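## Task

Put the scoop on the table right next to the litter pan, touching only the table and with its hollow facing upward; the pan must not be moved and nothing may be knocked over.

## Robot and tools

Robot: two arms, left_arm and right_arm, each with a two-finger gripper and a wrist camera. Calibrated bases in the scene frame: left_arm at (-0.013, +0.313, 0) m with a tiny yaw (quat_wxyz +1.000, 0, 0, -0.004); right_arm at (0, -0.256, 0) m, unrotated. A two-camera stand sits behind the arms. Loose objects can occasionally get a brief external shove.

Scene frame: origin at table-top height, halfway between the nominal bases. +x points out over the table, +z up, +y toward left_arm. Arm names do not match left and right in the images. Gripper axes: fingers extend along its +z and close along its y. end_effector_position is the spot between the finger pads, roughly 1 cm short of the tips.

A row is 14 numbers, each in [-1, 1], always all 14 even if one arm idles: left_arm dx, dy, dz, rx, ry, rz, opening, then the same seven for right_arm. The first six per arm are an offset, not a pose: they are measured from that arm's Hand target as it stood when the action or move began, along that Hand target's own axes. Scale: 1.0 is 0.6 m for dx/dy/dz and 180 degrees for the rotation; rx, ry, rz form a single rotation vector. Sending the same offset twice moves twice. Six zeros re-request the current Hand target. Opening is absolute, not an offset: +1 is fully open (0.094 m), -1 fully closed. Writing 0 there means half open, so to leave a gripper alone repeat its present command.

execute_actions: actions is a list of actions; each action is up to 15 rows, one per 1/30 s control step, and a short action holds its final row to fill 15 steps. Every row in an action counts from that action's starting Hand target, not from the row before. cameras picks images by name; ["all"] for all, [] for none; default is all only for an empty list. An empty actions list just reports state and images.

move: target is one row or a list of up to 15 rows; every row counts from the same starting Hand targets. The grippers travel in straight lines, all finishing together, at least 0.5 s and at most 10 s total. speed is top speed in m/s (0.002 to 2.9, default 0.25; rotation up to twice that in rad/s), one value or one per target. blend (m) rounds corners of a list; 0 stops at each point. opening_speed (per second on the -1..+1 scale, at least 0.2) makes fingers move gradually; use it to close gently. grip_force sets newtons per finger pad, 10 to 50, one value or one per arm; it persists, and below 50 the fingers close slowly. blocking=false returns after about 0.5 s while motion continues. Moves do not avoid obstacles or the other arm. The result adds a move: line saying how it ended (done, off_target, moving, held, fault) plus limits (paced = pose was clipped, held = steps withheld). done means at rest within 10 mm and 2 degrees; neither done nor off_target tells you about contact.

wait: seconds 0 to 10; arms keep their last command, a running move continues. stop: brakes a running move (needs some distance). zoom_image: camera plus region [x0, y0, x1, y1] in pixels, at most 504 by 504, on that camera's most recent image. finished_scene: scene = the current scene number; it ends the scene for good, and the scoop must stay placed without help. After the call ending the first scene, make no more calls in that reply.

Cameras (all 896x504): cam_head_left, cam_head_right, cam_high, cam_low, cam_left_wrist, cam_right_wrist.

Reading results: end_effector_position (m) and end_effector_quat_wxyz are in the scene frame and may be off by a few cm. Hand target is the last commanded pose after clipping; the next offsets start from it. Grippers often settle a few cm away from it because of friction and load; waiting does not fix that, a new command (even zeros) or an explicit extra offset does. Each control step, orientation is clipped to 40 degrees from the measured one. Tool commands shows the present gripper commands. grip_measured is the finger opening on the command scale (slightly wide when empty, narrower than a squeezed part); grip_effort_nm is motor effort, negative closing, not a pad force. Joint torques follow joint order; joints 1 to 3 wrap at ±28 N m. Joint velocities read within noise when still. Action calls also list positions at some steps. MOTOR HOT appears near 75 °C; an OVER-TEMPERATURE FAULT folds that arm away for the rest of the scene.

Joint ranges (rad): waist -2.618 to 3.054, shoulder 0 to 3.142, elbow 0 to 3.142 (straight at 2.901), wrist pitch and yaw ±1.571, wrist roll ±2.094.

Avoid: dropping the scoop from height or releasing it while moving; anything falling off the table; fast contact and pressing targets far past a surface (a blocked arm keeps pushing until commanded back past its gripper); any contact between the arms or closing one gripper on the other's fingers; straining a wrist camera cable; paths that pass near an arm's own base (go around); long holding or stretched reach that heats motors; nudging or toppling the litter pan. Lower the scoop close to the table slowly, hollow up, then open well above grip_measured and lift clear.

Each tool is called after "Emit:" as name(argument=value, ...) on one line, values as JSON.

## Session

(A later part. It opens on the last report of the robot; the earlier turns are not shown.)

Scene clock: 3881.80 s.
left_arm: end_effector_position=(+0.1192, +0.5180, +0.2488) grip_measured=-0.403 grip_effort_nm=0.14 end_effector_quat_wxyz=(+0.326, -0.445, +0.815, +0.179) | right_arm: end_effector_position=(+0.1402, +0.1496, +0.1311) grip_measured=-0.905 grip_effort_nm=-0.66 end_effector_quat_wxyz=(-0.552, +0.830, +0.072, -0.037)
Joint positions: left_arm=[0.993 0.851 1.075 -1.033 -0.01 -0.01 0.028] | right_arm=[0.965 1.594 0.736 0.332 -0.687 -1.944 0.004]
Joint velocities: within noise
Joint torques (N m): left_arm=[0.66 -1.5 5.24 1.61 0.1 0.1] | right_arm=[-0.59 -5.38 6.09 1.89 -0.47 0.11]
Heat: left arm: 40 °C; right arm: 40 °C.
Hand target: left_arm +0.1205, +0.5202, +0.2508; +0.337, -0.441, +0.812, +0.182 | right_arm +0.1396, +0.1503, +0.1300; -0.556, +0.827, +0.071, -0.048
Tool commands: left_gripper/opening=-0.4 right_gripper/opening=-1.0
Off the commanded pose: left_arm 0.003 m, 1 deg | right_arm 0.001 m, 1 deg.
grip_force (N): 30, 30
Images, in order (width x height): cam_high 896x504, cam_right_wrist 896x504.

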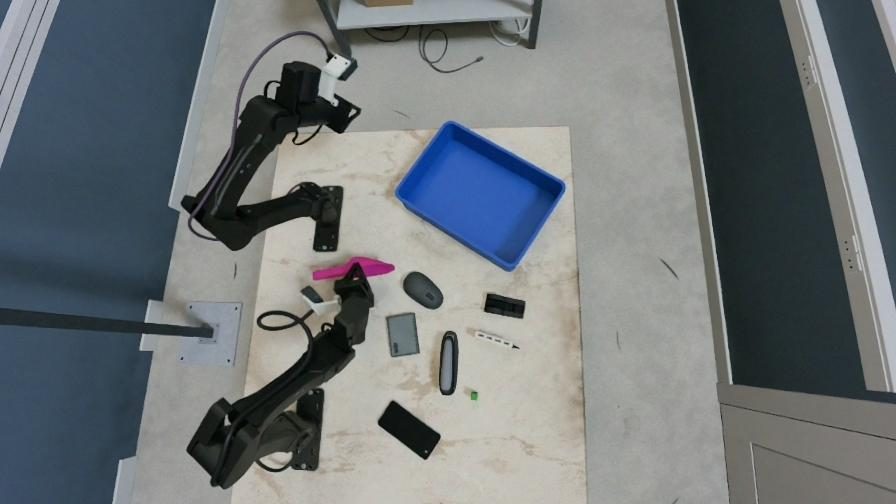

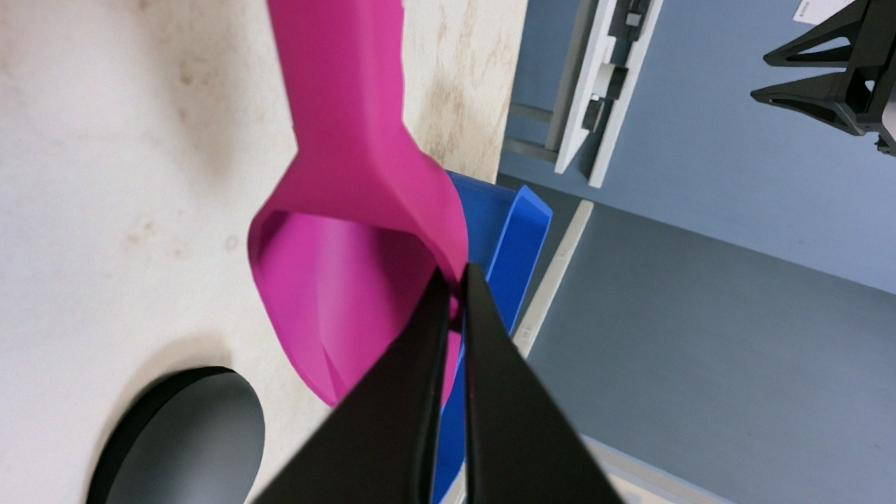

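Emit:
move(target=[[0,0,0,0,0,0,-0.4, -0.0463,0.0369,0.0420,0,0,0,-1],[0,0,0,0,0,0,-0.4, -0.0463,0.1080,0.0708,0,0,0,-1]], speed=[0.12,0.05], blend=[0.02,0], cameras=["cam_high", "cam_right_wrist"])

Scene clock: 3929.63 s.
left_arm: end_effector_position=(+0.1192, +0.5180, +0.2488) grip_measured=-0.403 grip_effort_nm=0.14 end_effector_quat_wxyz=(+0.326, -0.445, +0.815, +0.179) | right_arm: end_effector_position=(+0.1149, +0.1609, +0.0598) grip_measured=-0.905 grip_effort_nm=-0.66 end_effector_quat_wxyz=(-0.559, +0.825, +0.077, -0.032)
Joint positions: left_arm=[0.993 0.851 1.075 -1.033 -0.01 -0.01 0.028] | right_arm=[1.058 1.845 0.592 0.782 -0.61 -1.89 0.004]
Joint torques (N m): left_arm=[0.68 -1.47 5.18 1.6 0.08 0.11] | right_arm=[0.69 -5.94 4.25 1.85 -0.26 0.22]
Heat: left arm: 40 °C; right arm: 39 °C.
Hand target: left_arm +0.1205, +0.5202, +0.2508; +0.337, -0.441, +0.812, +0.182 | right_arm +0.1098, +0.1603, +0.0540; -0.556, +0.827, +0.071, -0.047
Off the commanded pose: left_arm 0.003 m, 1 deg | right_arm 0.008 m, 2 deg.
grip_force (N): 30, 30
move: done
Images, in order (width x height): cam_high 896x504, cam_right_wrist 896x504.

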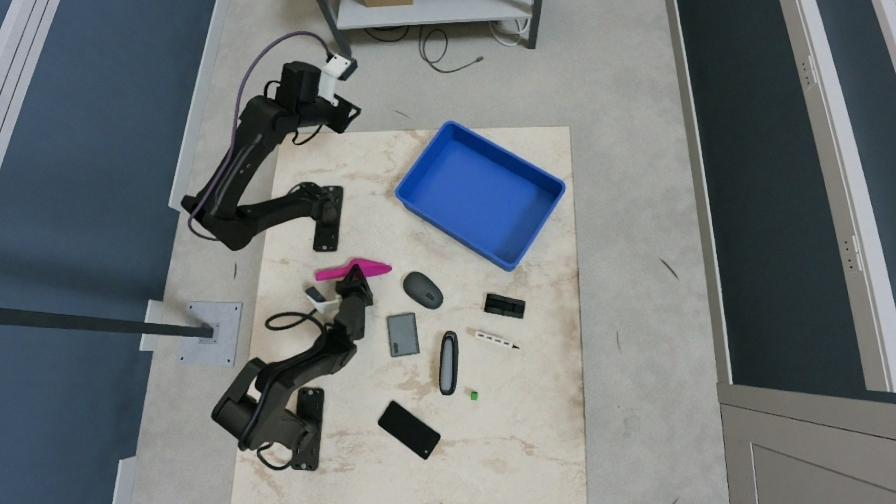

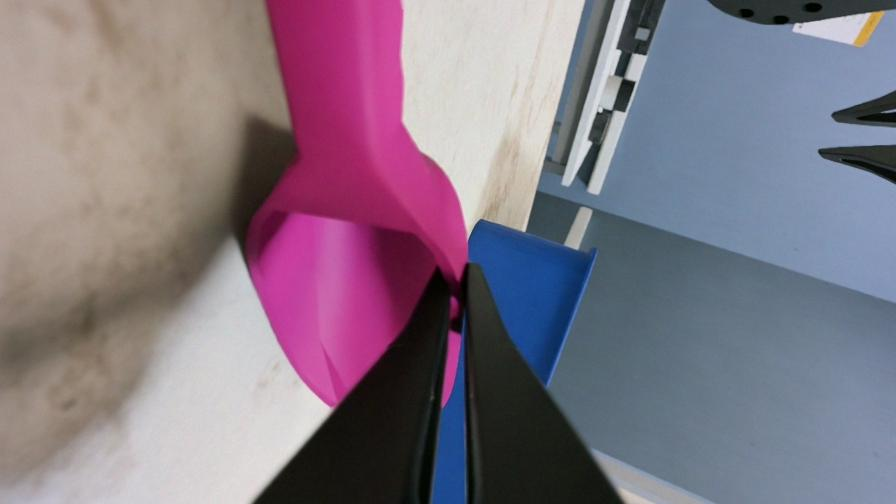

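Emit:
move(target=[[0,0,0,0,0,0,-0.4, 0,0,0,0,0,0,-0.5],[0,0,0,0,0,0,-0.4, 0,0,-0.15,0,0,0,-0.5],[0,0,0,0,0,0,-0.4, 0,-0.14,-0.2067,0,0,0,-0.5]], speed=[0.06,0.07,0.2], blend=[0,0.02,0], opening_speed=0.25, cameras=["cam_high"])

Scene clock: 3941.37 s.
left_arm: end_effector_position=(+0.1192, +0.5180, +0.2488) grip_measured=-0.403 grip_effort_nm=0.14 end_effector_quat_wxyz=(+0.326, -0.445, +0.815, +0.179) | right_arm: end_effector_position=(+0.1219, +0.0754, +0.1634) grip_measured=-0.502 grip_effort_nm=0.09 end_effector_quat_wxyz=(-0.545, +0.834, +0.065, -0.048)
Joint positions: left_arm=[0.993 0.851 1.075 -1.033 -0.01 -0.01 0.028] | right_arm=[0.84 1.232 0.62 0.001 -0.798 -2.027 0.023]
Joint torques (N m): left_arm=[0.7 -1.52 5.23 1.62 0.08 0.1] | right_arm=[-0.68 -4.59 9.47 1.43 -0.47 0.03]
Heat: left arm: 41 °C; right arm: 40 °C.
Hand target: left_arm +0.1205, +0.5202, +0.2508; +0.337, -0.441, +0.812, +0.182 | right_arm +0.1239, +0.0782, +0.1785; -0.556, +0.827, +0.071, -0.047
Off the commanded pose: left_arm 0.003 m, 1 deg | right_arm 0.016 m, 2 deg.
grip_force (N): 30, 30
move: off_target (right_arm)
Images, in order (width x height): cam_high 896x504.

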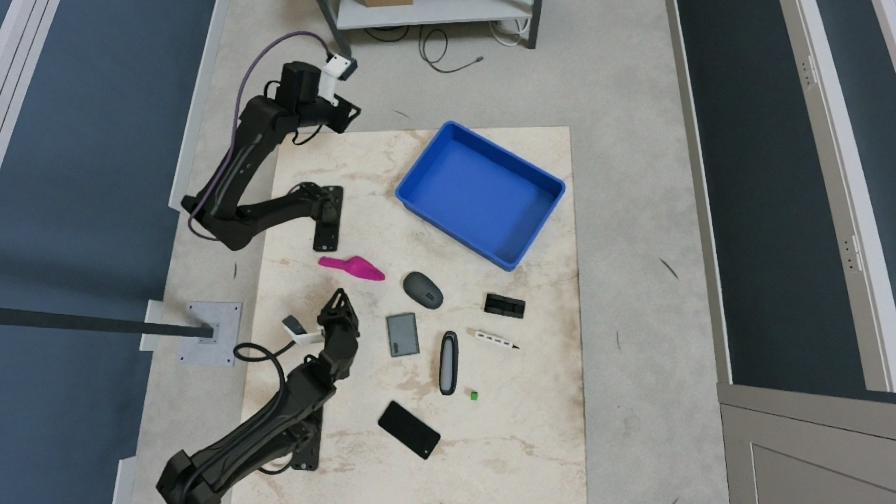

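Emit:
zoom_image(camera="cam_high", region=[280, 220, 460, 320])

Scaled by 2.800.

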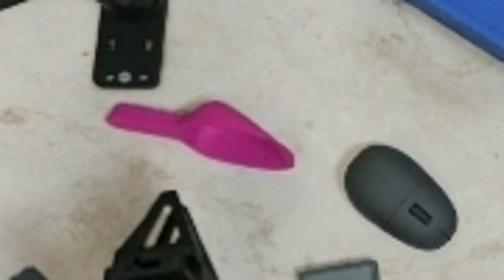

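Emit:
wait(seconds=0.1, cameras=["cam_low", "cam_head_left", "cam_head_right"])

Emit:
zoom_image(camera="cam_low", region=[200, 150, 500, 350])

Scene clock: 3952.13 s.
left_arm: end_effector_position=(+0.1192, +0.5180, +0.2488) grip_measured=-0.403 grip_effort_nm=0.14 end_effector_quat_wxyz=(+0.326, -0.445, +0.815, +0.179) | right_arm: end_effector_position=(+0.1219, +0.0754, +0.1633) grip_measured=-0.502 grip_effort_nm=0.09 end_effector_quat_wxyz=(-0.545, +0.834, +0.066, -0.048)
Joint positions: left_arm=[0.993 0.851 1.075 -1.033 -0.01 -0.01 0.028] | right_arm=[0.84 1.232 0.62 0.001 -0.798 -2.027 0.023]
Joint torques (N m): left_arm=[0.65 -1.42 5.18 1.62 0.08 0.08] | right_arm=[-0.68 -4.56 9.46 1.43 -0.46 0.04]
Heat: left arm: 41 °C; right arm: 41 °C.
Hand target: left_arm +0.1205, +0.5202, +0.2508; +0.337, -0.441, +0.812, +0.182 | right_arm +0.1239, +0.0782, +0.1785; -0.556, +0.827, +0.071, -0.047
Tool commands: left_gripper/opening=-0.4 right_gripper/opening=-0.5
Off the commanded pose: left_arm 0.003 m, 1 deg | right_arm 0.016 m, 2 deg.
grip_force (N): 30, 30
wait: 0.10 s; at rest from the start
Images, in order (width x height): cam_head_left 896x504, cam_head_right 896x504, cam_low 896x504.

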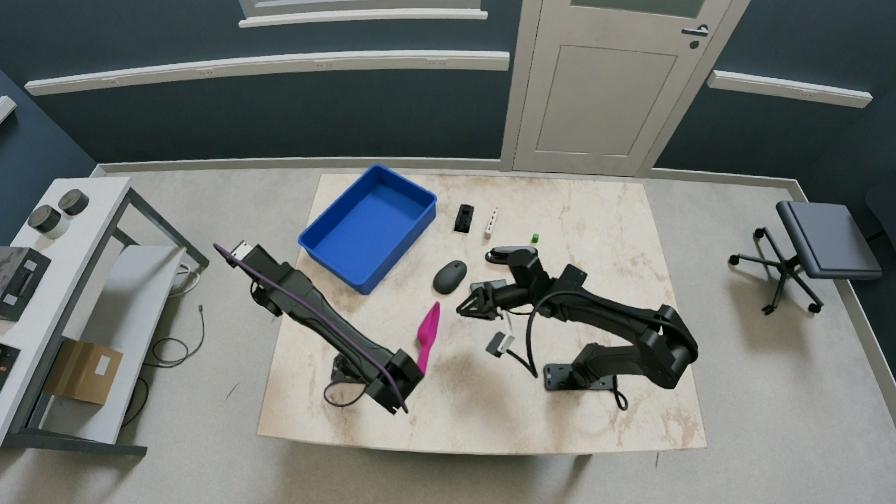

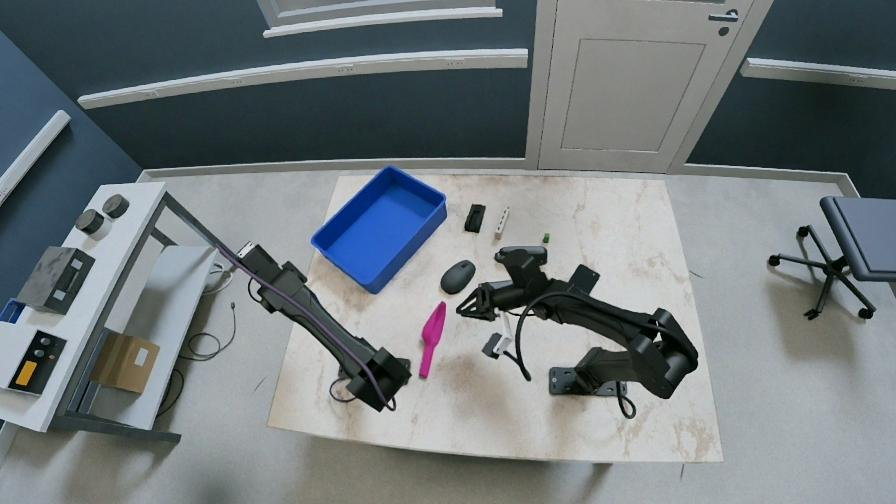

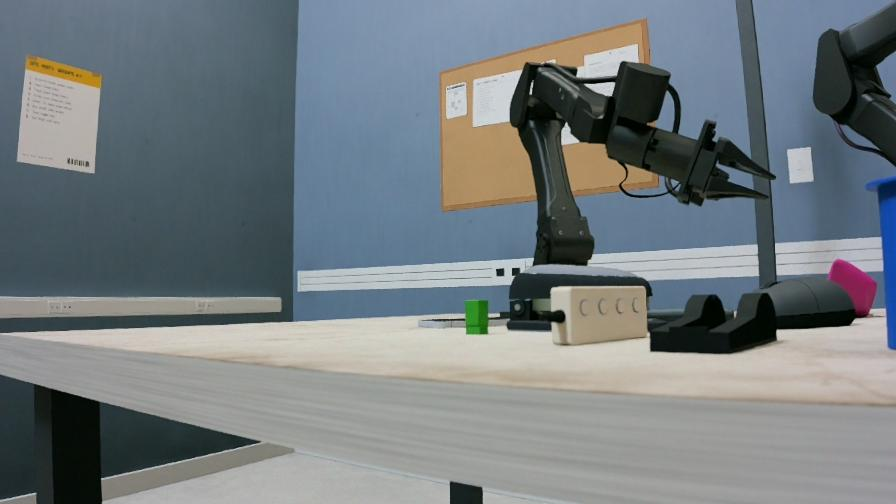

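Scaled by 1.680.

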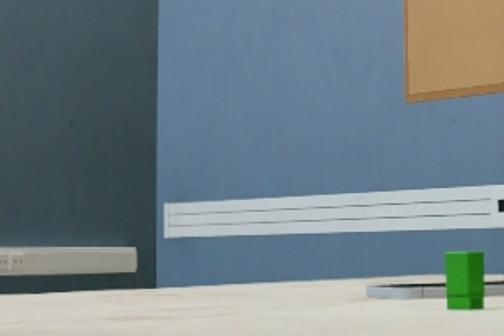

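Emit:
zoom_image(camera="cam_head_right", region=[380, 290, 500, 390])

Emit:
zoom_image(camera="cam_low", region=[740, 230, 896, 350])

Scaled by 4.200.

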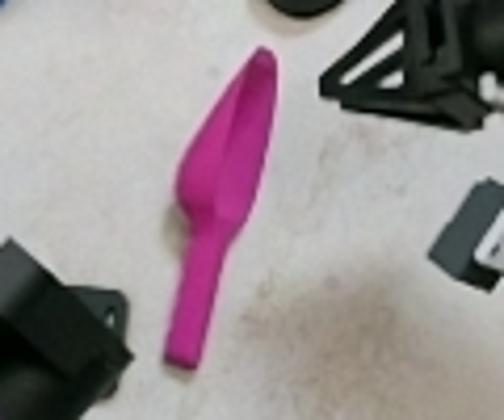

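Scaled by 3.231.

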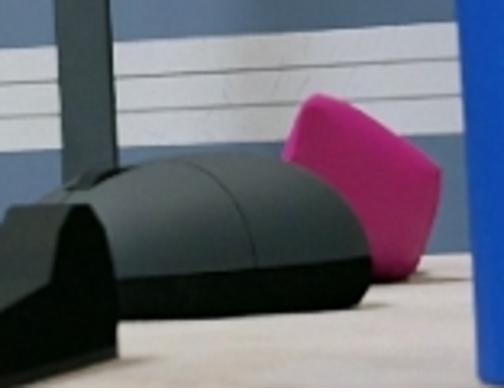

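Emit:
move(target=[0,0,0,0,0,0,-0.4, -0.0408,0.0353,0.1934,-0.3709,0.0793,0.1187,-0.4], speed=0.3, cameras=["cam_right_wrist", "cam_high"])

Scene clock: 4032.33 s.
left_arm: end_effector_position=(+0.1192, +0.5180, +0.2488) grip_measured=-0.403 grip_effort_nm=0.14 end_effector_quat_wxyz=(+0.326, -0.445, +0.815, +0.179) | right_arm: end_effector_position=(+0.0851, +0.1687, +0.1173) grip_measured=-0.402 grip_effort_nm=0.11 end_effector_quat_wxyz=(-0.004, +0.992, -0.123, +0.003)
Joint positions: left_arm=[0.993 0.851 1.075 -1.033 -0.01 -0.01 0.028] | right_arm=[1.373 2.231 2.152 -1.483 0.006 -1.523 0.028]
Joint torques (N m): left_arm=[0.65 -1.46 5.23 1.61 0.11 0.08] | right_arm=[0.34 -9.57 8.31 0.2 -0.07 0.07]
Heat: left arm: 41 °C; right arm: 43 °C.
Hand target: left_arm +0.1205, +0.5202, +0.2508; +0.337, -0.441, +0.812, +0.182 | right_arm +0.0829, +0.1721, +0.1151; +0.000, +0.992, -0.126, -0.001
Off the commanded pose: left_arm 0.003 m, 1 deg | right_arm 0.005 m, 1 deg.
grip_force (N): 30, 30
move: done
Images, in order (width x height): cam_high 896x504, cam_right_wrist 896x504.

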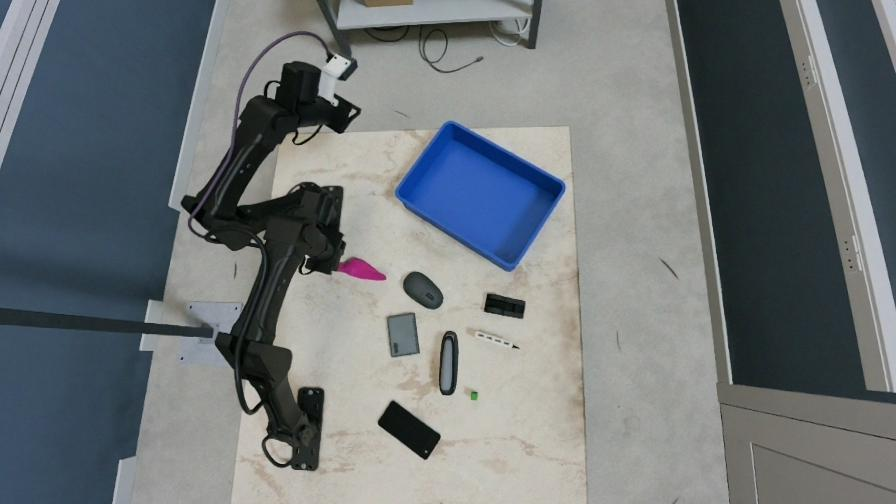

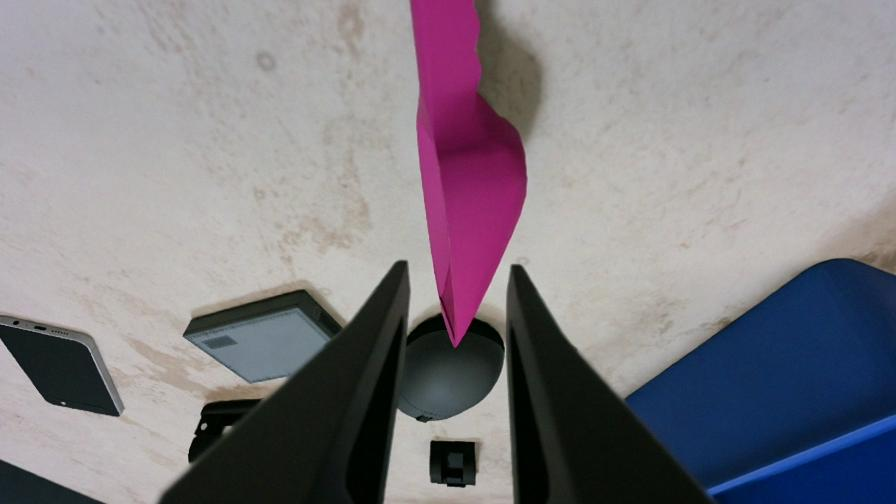

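Emit:
zoom_image(camera="cam_right_wrist", region=[360, 0, 600, 135])

Scaled by 2.100.

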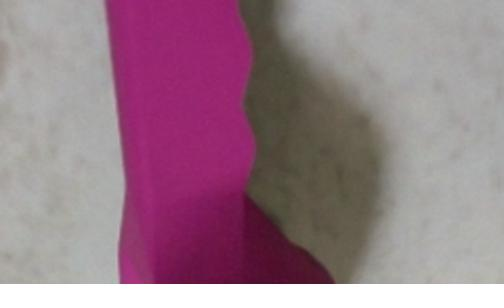

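Emit:
move(target=[0,0,0,0,0,0,-0.4, -0.045,0.0085,0.0833,0,0,0,0], speed=0.15, cameras=["cam_right_wrist", "cam_head_right"])

Scene clock: 4198.77 s.
left_arm: end_effector_position=(+0.1192, +0.5180, +0.2488) grip_measured=-0.403 grip_effort_nm=0.14 end_effector_quat_wxyz=(+0.326, -0.445, +0.815, +0.179) | right_arm: end_effector_position=(+0.0571, +0.1720, +0.0646) grip_measured=-0.002 grip_effort_nm=0.11 end_effector_quat_wxyz=(+0.004, +0.993, -0.122, +0.003)
Joint positions: left_arm=[0.993 0.851 1.075 -1.033 -0.01 -0.01 0.028] | right_arm=[1.438 2.231 1.942 -1.291 0.006 -1.46 0.047]
Joint torques (N m): left_arm=[0.69 -1.48 5.27 1.62 0.09 0.1] | right_arm=[0.17 -11.9 5.68 0.39 -0.07 0.08]
Heat: left arm: 42 °C; right arm: 43 °C.
Hand target: left_arm +0.1205, +0.5202, +0.2508; +0.337, -0.441, +0.812, +0.182 | right_arm +0.0553, +0.1739, +0.0651; +0.000, +0.992, -0.126, -0.001
Off the commanded pose: left_arm 0.003 m, 1 deg | right_arm 0.003 m, 1 deg.
grip_force (N): 30, 30
move: done
Images, in order (width x height): cam_head_right 896x504, cam_right_wrist 896x504.

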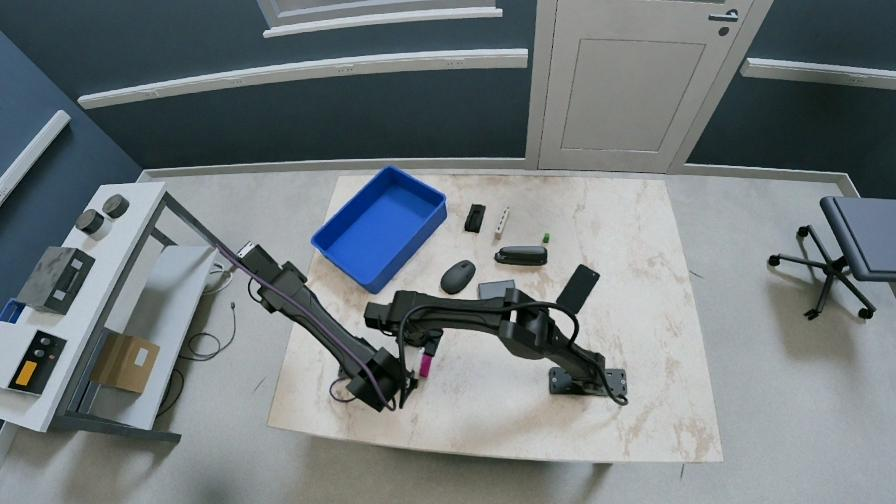

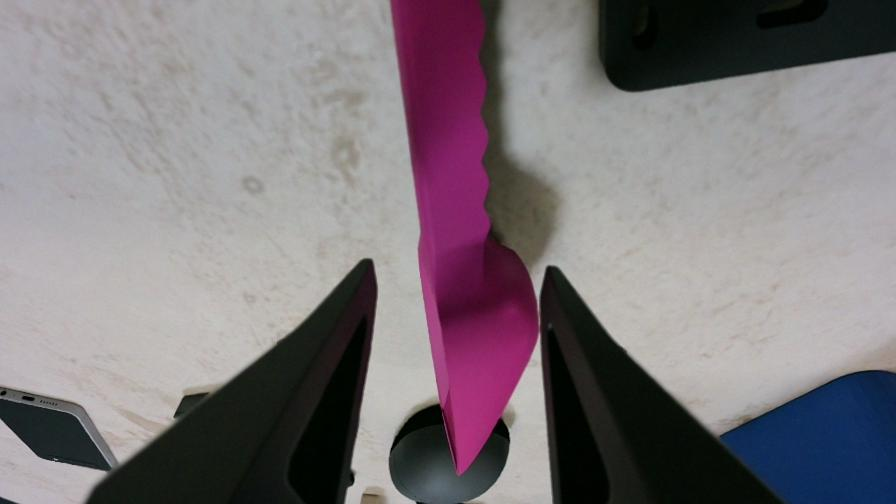

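Emit:
move(target=[[0,0,0,0,0,0,-0.4, 0,0.0043,0.0683,0,0,0,0],[0,0,0,0,0,0,-0.4, 0,0.0043,0.0683,0,0,0,-1]], speed=[0.08,0.05], blend=0, opening_speed=0.5, grip_force=30, cameras=["cam_right_wrist", "cam_head_right"])

Scene clock: 4216.67 s.
left_arm: end_effector_position=(+0.1192, +0.5180, +0.2488) grip_measured=-0.403 grip_effort_nm=0.14 end_effector_quat_wxyz=(+0.326, -0.445, +0.815, +0.179) | right_arm: end_effector_position=(+0.0569, +0.1706, +0.0282) grip_measured=-0.503 grip_effort_nm=-0.66 end_effector_quat_wxyz=(-0.002, +0.993, -0.122, +0.003)
Joint positions: left_arm=[0.993 0.851 1.075 -1.033 -0.01 -0.01 0.028] | right_arm=[1.438 2.231 1.797 -1.134 0.006 -1.459 0.023]
Joint torques (N m): left_arm=[0.64 -1.46 5.24 1.59 0.08 0.11] | right_arm=[0.21 -10.91 5.7 0.4 -0.08 0.09]
Heat: left arm: 42 °C; right arm: 41 °C.
Hand target: left_arm +0.1205, +0.5202, +0.2508; +0.337, -0.441, +0.812, +0.182 | right_arm +0.0546, +0.1715, +0.0241; +0.000, +0.992, -0.126, -0.001
Off the commanded pose: left_arm 0.003 m, 1 deg | right_arm 0.005 m, 1 deg.
grip_force (N): 30, 30
move: done
Images, in order (width x height): cam_head_right 896x504, cam_right_wrist 896x504.

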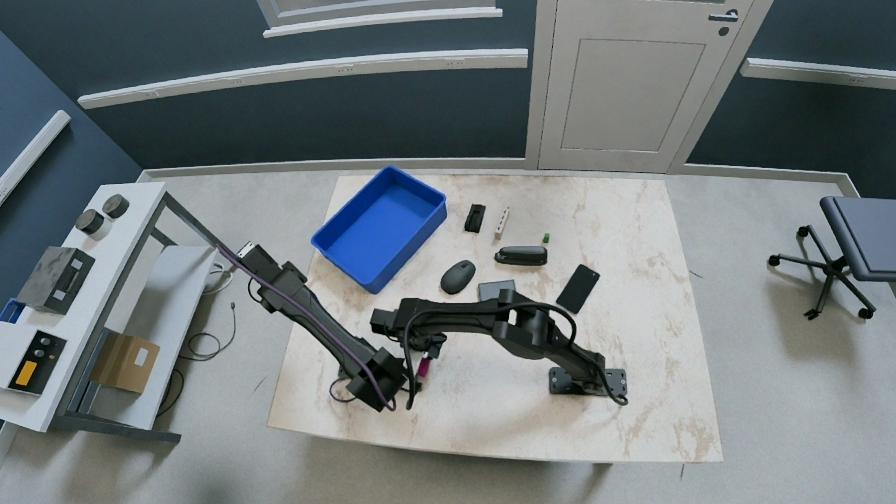

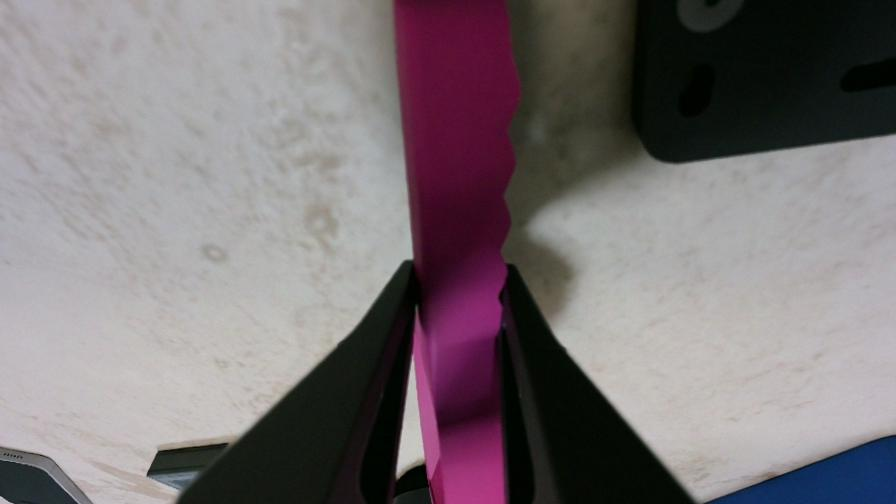

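Emit:
move(target=[[0,0,0,0,0,0,-0.4, 0.0255,-0.0015,-0.1083,0,0,0,-1],[0,0,0,0,0,0,-0.4, 0.062,0.0038,-0.1133,0,0,0.3333,-1],[0,0,0,0,0,0,-0.4, 0.1225,0.0053,-0.1133,0,0,0.6389,-1],[0,0,0,0,0,0,-0.4, 0.181,-0.0012,-0.11,0,0,0.9444,-1]], speed=[0.15,0.35,0.35,0.35], blend=[0.02,0.03,0.03,0], cameras=["cam_right_wrist", "cam_high"])

Scene clock: 4237.97 s.
left_arm: end_effector_position=(+0.1192, +0.5180, +0.2488) grip_measured=-0.403 grip_effort_nm=0.14 end_effector_quat_wxyz=(+0.326, -0.445, +0.815, +0.179) | right_arm: end_effector_position=(+0.0737, +0.1626, +0.0717) grip_measured=-0.503 grip_effort_nm=-0.66 end_effector_quat_wxyz=(+0.018, +0.966, -0.257, +0.006)
Joint positions: left_arm=[0.993 0.851 1.075 -1.033 -0.01 -0.01 0.028] | right_arm=[1.397 2.231 1.97 -1.347 0.009 -1.225 0.023]
Joint torques (N m): left_arm=[0.62 -1.5 5.23 1.61 0.09 0.11] | right_arm=[0.03 -11.64 5.79 0.24 -0.02 -0.06]
Heat: left arm: 42 °C; right arm: 41 °C.
Hand target: left_arm +0.1205, +0.5202, +0.2508; +0.337, -0.441, +0.812, +0.182 | right_arm +0.0732, +0.1627, +0.0717; +0.018, +0.967, -0.255, +0.005 (not the last commanded pose)
Off the commanded pose: left_arm 0.003 m, 1 deg | right_arm 0.090 m, 155 deg.
grip_force (N): 30, 30
move: held (right_arm; a check stopped the path); path passed 1 of 4 targets; limits=held
pose unreachable (right arm): on one or more control steps of this call, first in action 0 (counted from 0), this arm could not follow its commanded pose, so it was not sent that pose on those steps. It may still have moved: this result reports where it is.
cause: moving toward the commanded pose would bring a part of the arm too close to another arm (this arm's wrist camera and the left arm's upper arm (the part past joint 2), along the way the arms are being sent, or toward where that arm still pushes).
Images, in order (width x height): cam_high 896x504, cam_right_wrist 896x504.

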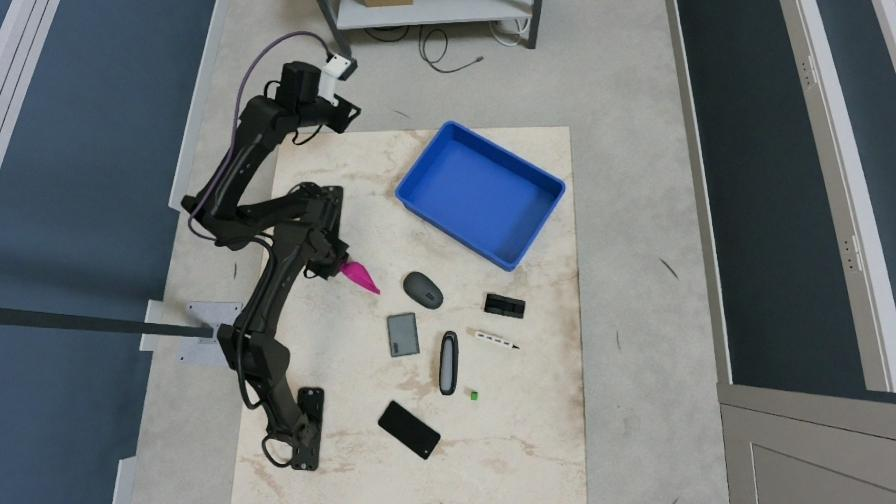

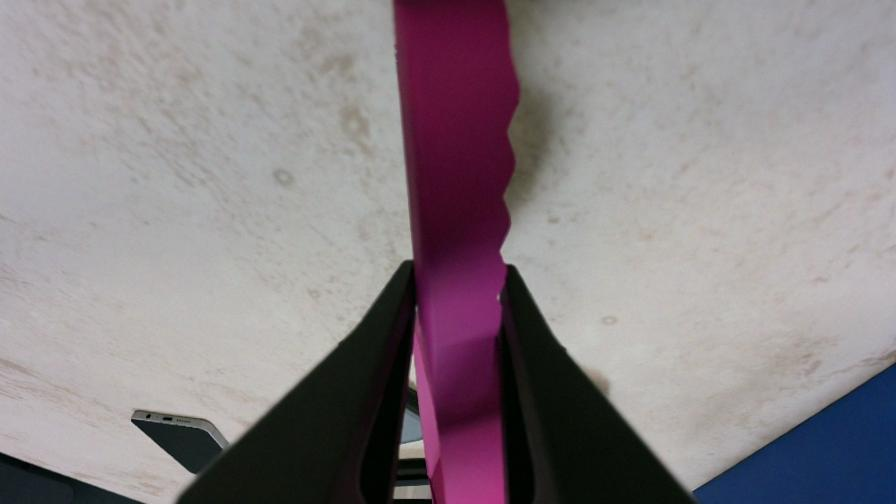

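Emit:
move(target=[[0,0,0,0,0,0,-0.4, 0.1348,-0.0217,-0.0372,0,0,0,-1],[0,0,0,0,0,0,-0.4, 0.1422,-0.0258,-0.0372,0,0,0.3333,-1],[0,0,0,0,0,0,-0.4, 0.1452,-0.037,-0.0375,0,0,0.6667,-1],[0,0,0,0,0,0,-0.4, 0.1482,-0.0488,-0.0293,0,0,0.8611,-1]], speed=[0.2,0.35,0.35,0.35], blend=[0.03,0.03,0.03,0], cameras=["cam_right_wrist", "cam_high"])

Scene clock: 4260.50 s.
left_arm: end_effector_position=(+0.1192, +0.5180, +0.2488) grip_measured=-0.403 grip_effort_nm=0.14 end_effector_quat_wxyz=(+0.326, -0.445, +0.815, +0.178) | right_arm: end_effector_position=(+0.1600, +0.1424, +0.0899) grip_measured=-0.503 grip_effort_nm=-0.66 end_effector_quat_wxyz=(-0.001, +0.032, +0.999, -0.018)
Joint positions: left_arm=[0.993 0.851 1.075 -1.033 -0.01 -0.01 0.028] | right_arm=[1.19 2.252 2.077 -1.431 0.01 1.253 0.023]
Joint torques (N m): left_arm=[0.65 -1.48 5.24 1.61 0.09 0.1] | right_arm=[-0.7 -10.11 8.54 0.08 0.07 0.1]
Heat: left arm: 42 °C; right arm: 41 °C.
Hand target: left_arm +0.1204, +0.5201, +0.2507; +0.337, -0.441, +0.812, +0.182 | right_arm +0.1651, +0.1449, +0.0901; +0.001, +0.040, +0.999, -0.018
Off the commanded pose: left_arm 0.003 m, 1 deg | right_arm 0.006 m, 1 deg.
grip_force (N): 30, 30
move: done
Images, in order (width x height): cam_high 896x504, cam_right_wrist 896x504.

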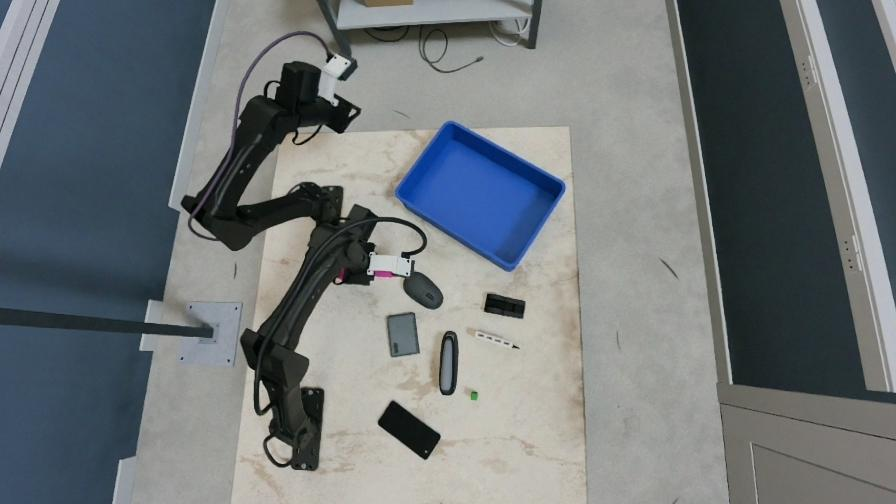

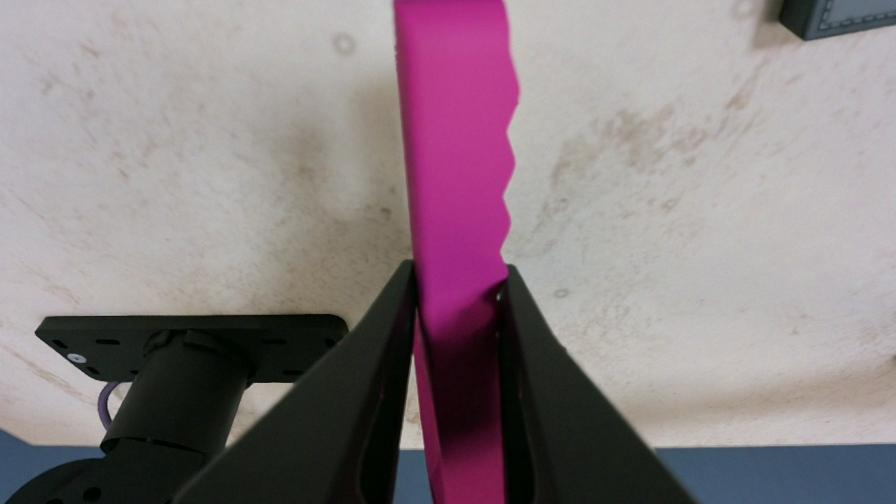

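Emit:
zoom_image(camera="cam_right_wrist", region=[340, 0, 580, 270])

Emit:
zoom_image(camera="cam_right_wrist", region=[370, 260, 570, 504])

Scaled by 1.867.

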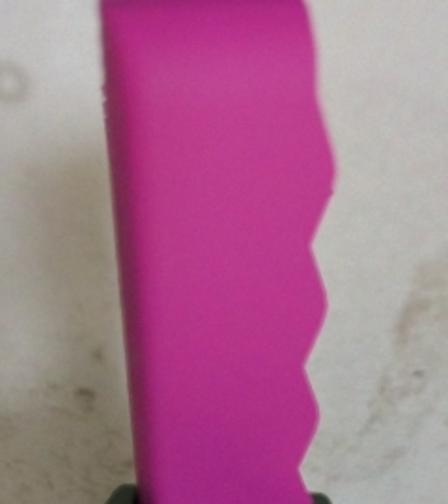

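Scaled by 2.066.

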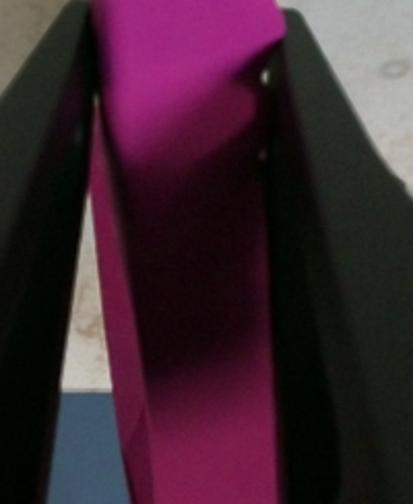

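Emit:
move(target=[[0,0,0,0,0,0,-0.4, 0.0004,0.0026,0.0717,-0.0722,0,0,-1],[0,0,0,0,0,0,-0.4, 0.0004,0.0039,0.1083,-0.0722,0,0,-1]], speed=[0.12,0.05], blend=[0.02,0], cameras=["cam_right_wrist", "cam_high", "cam_low"])

Scene clock: 4295.90 s.
left_arm: end_effector_position=(+0.1192, +0.5180, +0.2488) grip_measured=-0.403 grip_effort_nm=0.14 end_effector_quat_wxyz=(+0.326, -0.445, +0.815, +0.178) | right_arm: end_effector_position=(+0.1580, +0.1410, +0.0229) grip_measured=-0.547 grip_effort_nm=-0.66 end_effector_quat_wxyz=(-0.007, +0.040, +0.996, +0.078)
Joint positions: left_arm=[0.993 0.851 1.075 -1.033 -0.01 -0.01 0.028] | right_arm=[1.159 2.094 1.544 -0.881 -0.07 1.245 0.021]
Joint torques (N m): left_arm=[0.73 -1.47 5.27 1.61 0.09 0.08] | right_arm=[-0.73 -11.93 4.46 1.03 0.1 -0.1]
Heat: left arm: 42 °C; right arm: 41 °C.
Hand target: left_arm +0.1204, +0.5201, +0.2507; +0.337, -0.441, +0.812, +0.182 | right_arm +0.1650, +0.1449, +0.0250; +0.005, +0.040, +0.995, +0.095
Off the commanded pose: left_arm 0.003 m, 1 deg | right_arm 0.008 m, 2 deg.
grip_force (N): 30, 30
move: done; blend cut to 0.011 m at target 1
Images, in order (width x height): cam_high 896x504, cam_low 896x504, cam_right_wrist 896x504.

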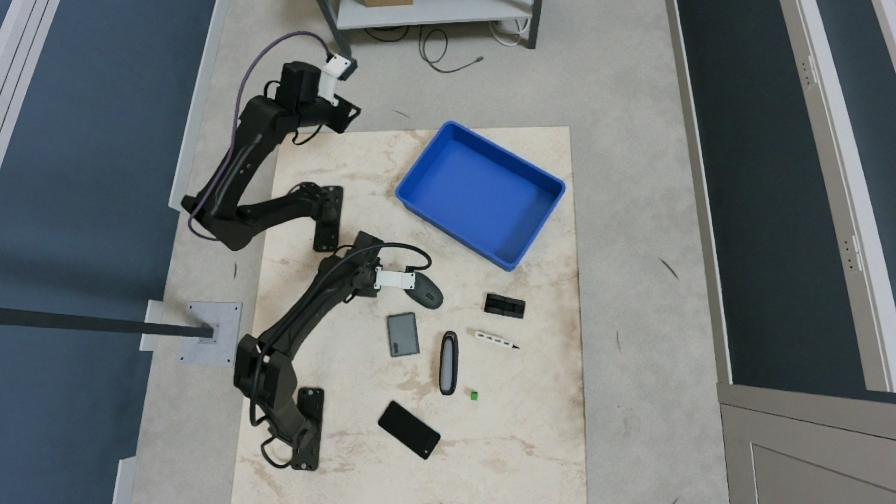

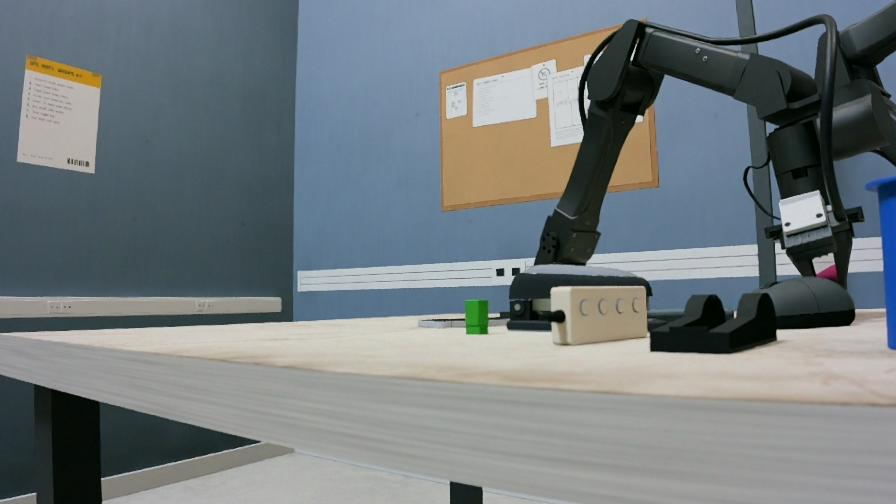

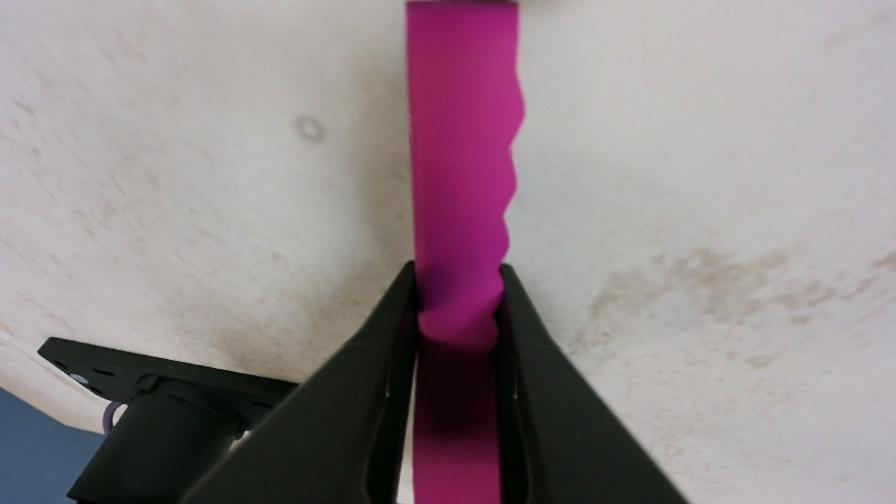

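Emit:
move(target=[[0,0,0,0,0,0,-0.4, 0,0,0,0,0,0,0],[0,0,0,0,0,0,-0.4, 0,0,-0.1333,0,0,0,0],[0,0,0,0,0,0,-0.4, 0,0,-0.2,0,0,0,0]], speed=[0.05,0.07,0.15], blend=[0,0.02,0], opening_speed=0.25, cameras=["cam_right_wrist", "cam_high"])

Scene clock: 4309.97 s.
left_arm: end_effector_position=(+0.1192, +0.5180, +0.2488) grip_measured=-0.403 grip_effort_nm=0.14 end_effector_quat_wxyz=(+0.326, -0.445, +0.815, +0.178) | right_arm: end_effector_position=(+0.1567, +0.1203, +0.1202) grip_measured=-0.002 grip_effort_nm=0.11 end_effector_quat_wxyz=(-0.010, +0.041, +0.997, +0.070)
Joint positions: left_arm=[0.993 0.851 1.075 -1.033 -0.01 -0.01 0.028] | right_arm=[1.141 1.979 1.769 -1.238 -0.072 1.228 0.047]
Joint torques (N m): left_arm=[0.69 -1.43 5.27 1.61 0.09 0.08] | right_arm=[-0.77 -13.48 8.2 0.46 0.07 -0.11]
Heat: left arm: 42 °C; right arm: 42 °C.
Hand target: left_arm +0.1204, +0.5201, +0.2507; +0.337, -0.441, +0.812, +0.182 | right_arm +0.1628, +0.1222, +0.1428; +0.005, +0.040, +0.995, +0.095
Off the commanded pose: left_arm 0.003 m, 1 deg | right_arm 0.024 m, 3 deg.
grip_force (N): 30, 30
move: off_target (right_arm)
Images, in order (width x height): cam_high 896x504, cam_right_wrist 896x504.

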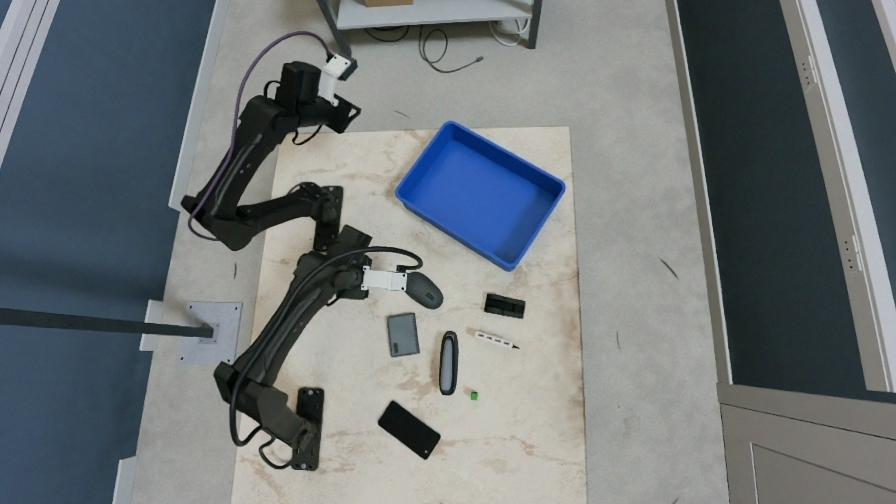

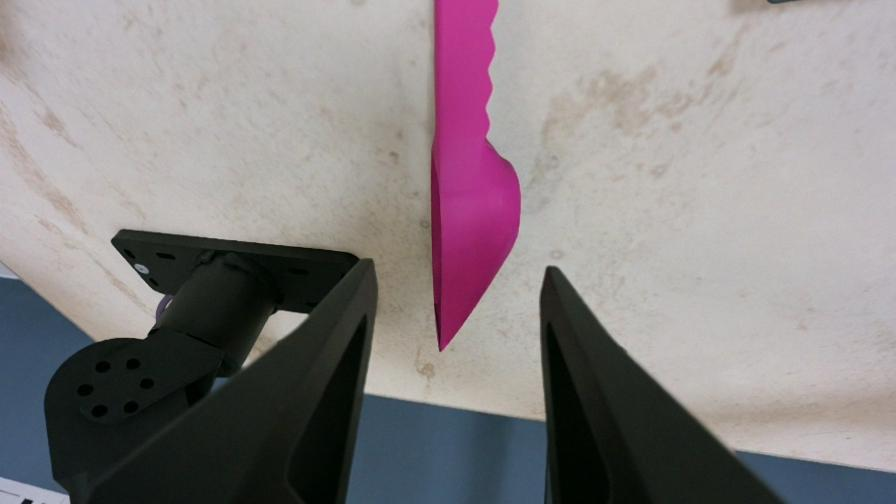

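Emit:
move(target=[[0,0,0,0,0,0,-0.4, 0,0,0.2,0,0,0,0],[0,0,0,0,0,0,-0.4, 0,0,0.2,0,0,0,-1]], speed=[0.12,0.05], blend=0, opening_speed=0.6, grip_force=30)

Scene clock: 4367.97 s.
left_arm: end_effector_position=(+0.1192, +0.5180, +0.2488) grip_measured=-0.403 grip_effort_nm=0.14 end_effector_quat_wxyz=(+0.326, -0.445, +0.815, +0.178) | right_arm: end_effector_position=(+0.1643, +0.1415, +0.0290) grip_measured=-0.557 grip_effort_nm=-0.66 end_effector_quat_wxyz=(-0.001, +0.040, +0.995, +0.095)
Joint positions: left_arm=[0.993 0.851 1.075 -1.033 -0.01 -0.01 0.028] | right_arm=[1.146 2.065 1.52 -0.849 -0.072 1.232 0.021]
Joint torques (N m): left_arm=[0.64 -1.54 5.27 1.6 0.07 0.09] | right_arm=[0.73 -9.4 6.22 0.8 0.1 0.03]
Heat: left arm: 42 °C; right arm: 41 °C.
Hand target: left_arm +0.1204, +0.5201, +0.2507; +0.337, -0.441, +0.812, +0.182 | right_arm +0.1649, +0.1449, +0.0250; +0.005, +0.040, +0.995, +0.095
Off the commanded pose: left_arm 0.003 m, 1 deg | right_arm 0.005 m, 1 deg.
grip_force (N): 30, 30
move: done

Emit:
move(target=[[0,0,0,0,0,0,-0.4, 0.0157,0.0127,-0.1165,0,0,0,-1],[0,0,0,0,0,0,-0.4, 0.0233,0.0038,-0.1183,0.0274,0.0441,-0.3081,-1],[0,0,0,0,0,0,-0.4, 0.0578,0.0175,-0.1157,0.0387,0.0588,-0.6207,-1],[0,0,0,0,0,0,-0.4, 0.1282,0.0563,-0.1083,0.0071,0.0879,-0.9294,-1],[0,0,0,0,0,0,-0.4, 0.1285,0.0357,-0.0018,0.0071,0.0879,-0.9294,-1]], speed=[0.15,0.35,0.35,0.35,0.07], blend=[0.02,0.03,0.03,0.01,0], cameras=["cam_right_wrist", "cam_high"])

Scene clock: 4379.97 s.
left_arm: end_effector_position=(+0.1192, +0.5180, +0.2488) grip_measured=-0.403 grip_effort_nm=0.14 end_effector_quat_wxyz=(+0.326, -0.445, +0.815, +0.178) | right_arm: end_effector_position=(+0.0950, +0.1688, +0.0362) grip_measured=-0.557 grip_effort_nm=-0.66 end_effector_quat_wxyz=(-0.003, +0.988, -0.152, +0.003)
Joint positions: left_arm=[0.993 0.851 1.075 -1.033 -0.01 -0.01 0.028] | right_arm=[1.35 2.242 1.849 -1.171 0.005 -1.486 0.021]
Joint torques (N m): left_arm=[0.65 -1.5 5.22 1.6 0.08 0.08] | right_arm=[1.02 -10.37 6.01 0.42 -0.07 -0.1]
Heat: left arm: 42 °C; right arm: 42 °C.
Hand target: left_arm +0.1204, +0.5201, +0.2507; +0.337, -0.441, +0.812, +0.182 | right_arm +0.0897, +0.1718, +0.0299; -0.001, +0.990, -0.144, -0.001
Off the commanded pose: left_arm 0.003 m, 1 deg | right_arm 0.009 m, 1 deg.
grip_force (N): 30, 30
move: done
Images, in order (width x height): cam_high 896x504, cam_right_wrist 896x504.

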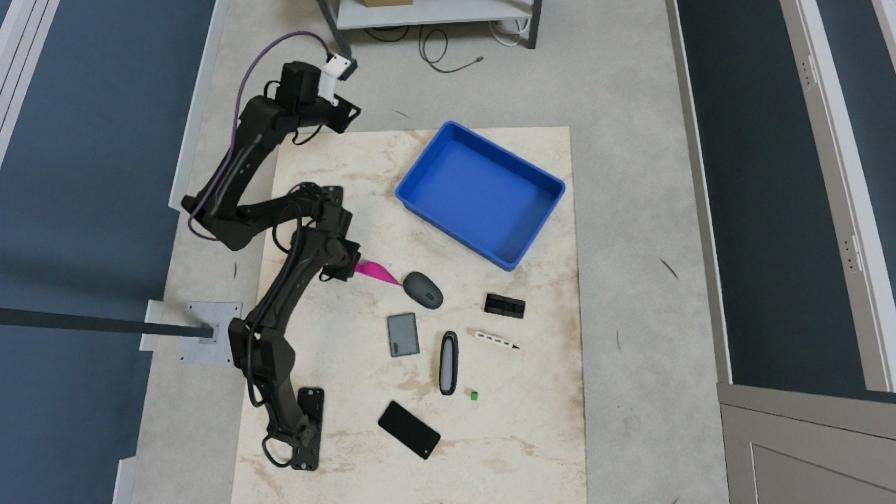

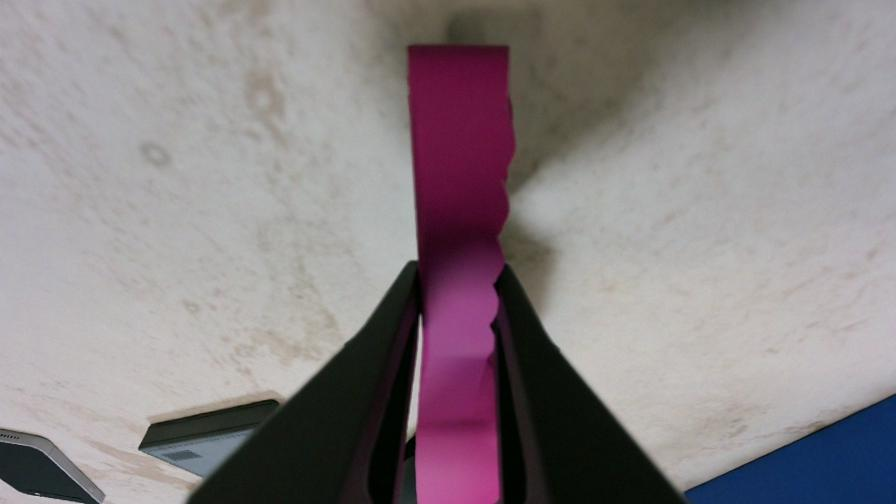

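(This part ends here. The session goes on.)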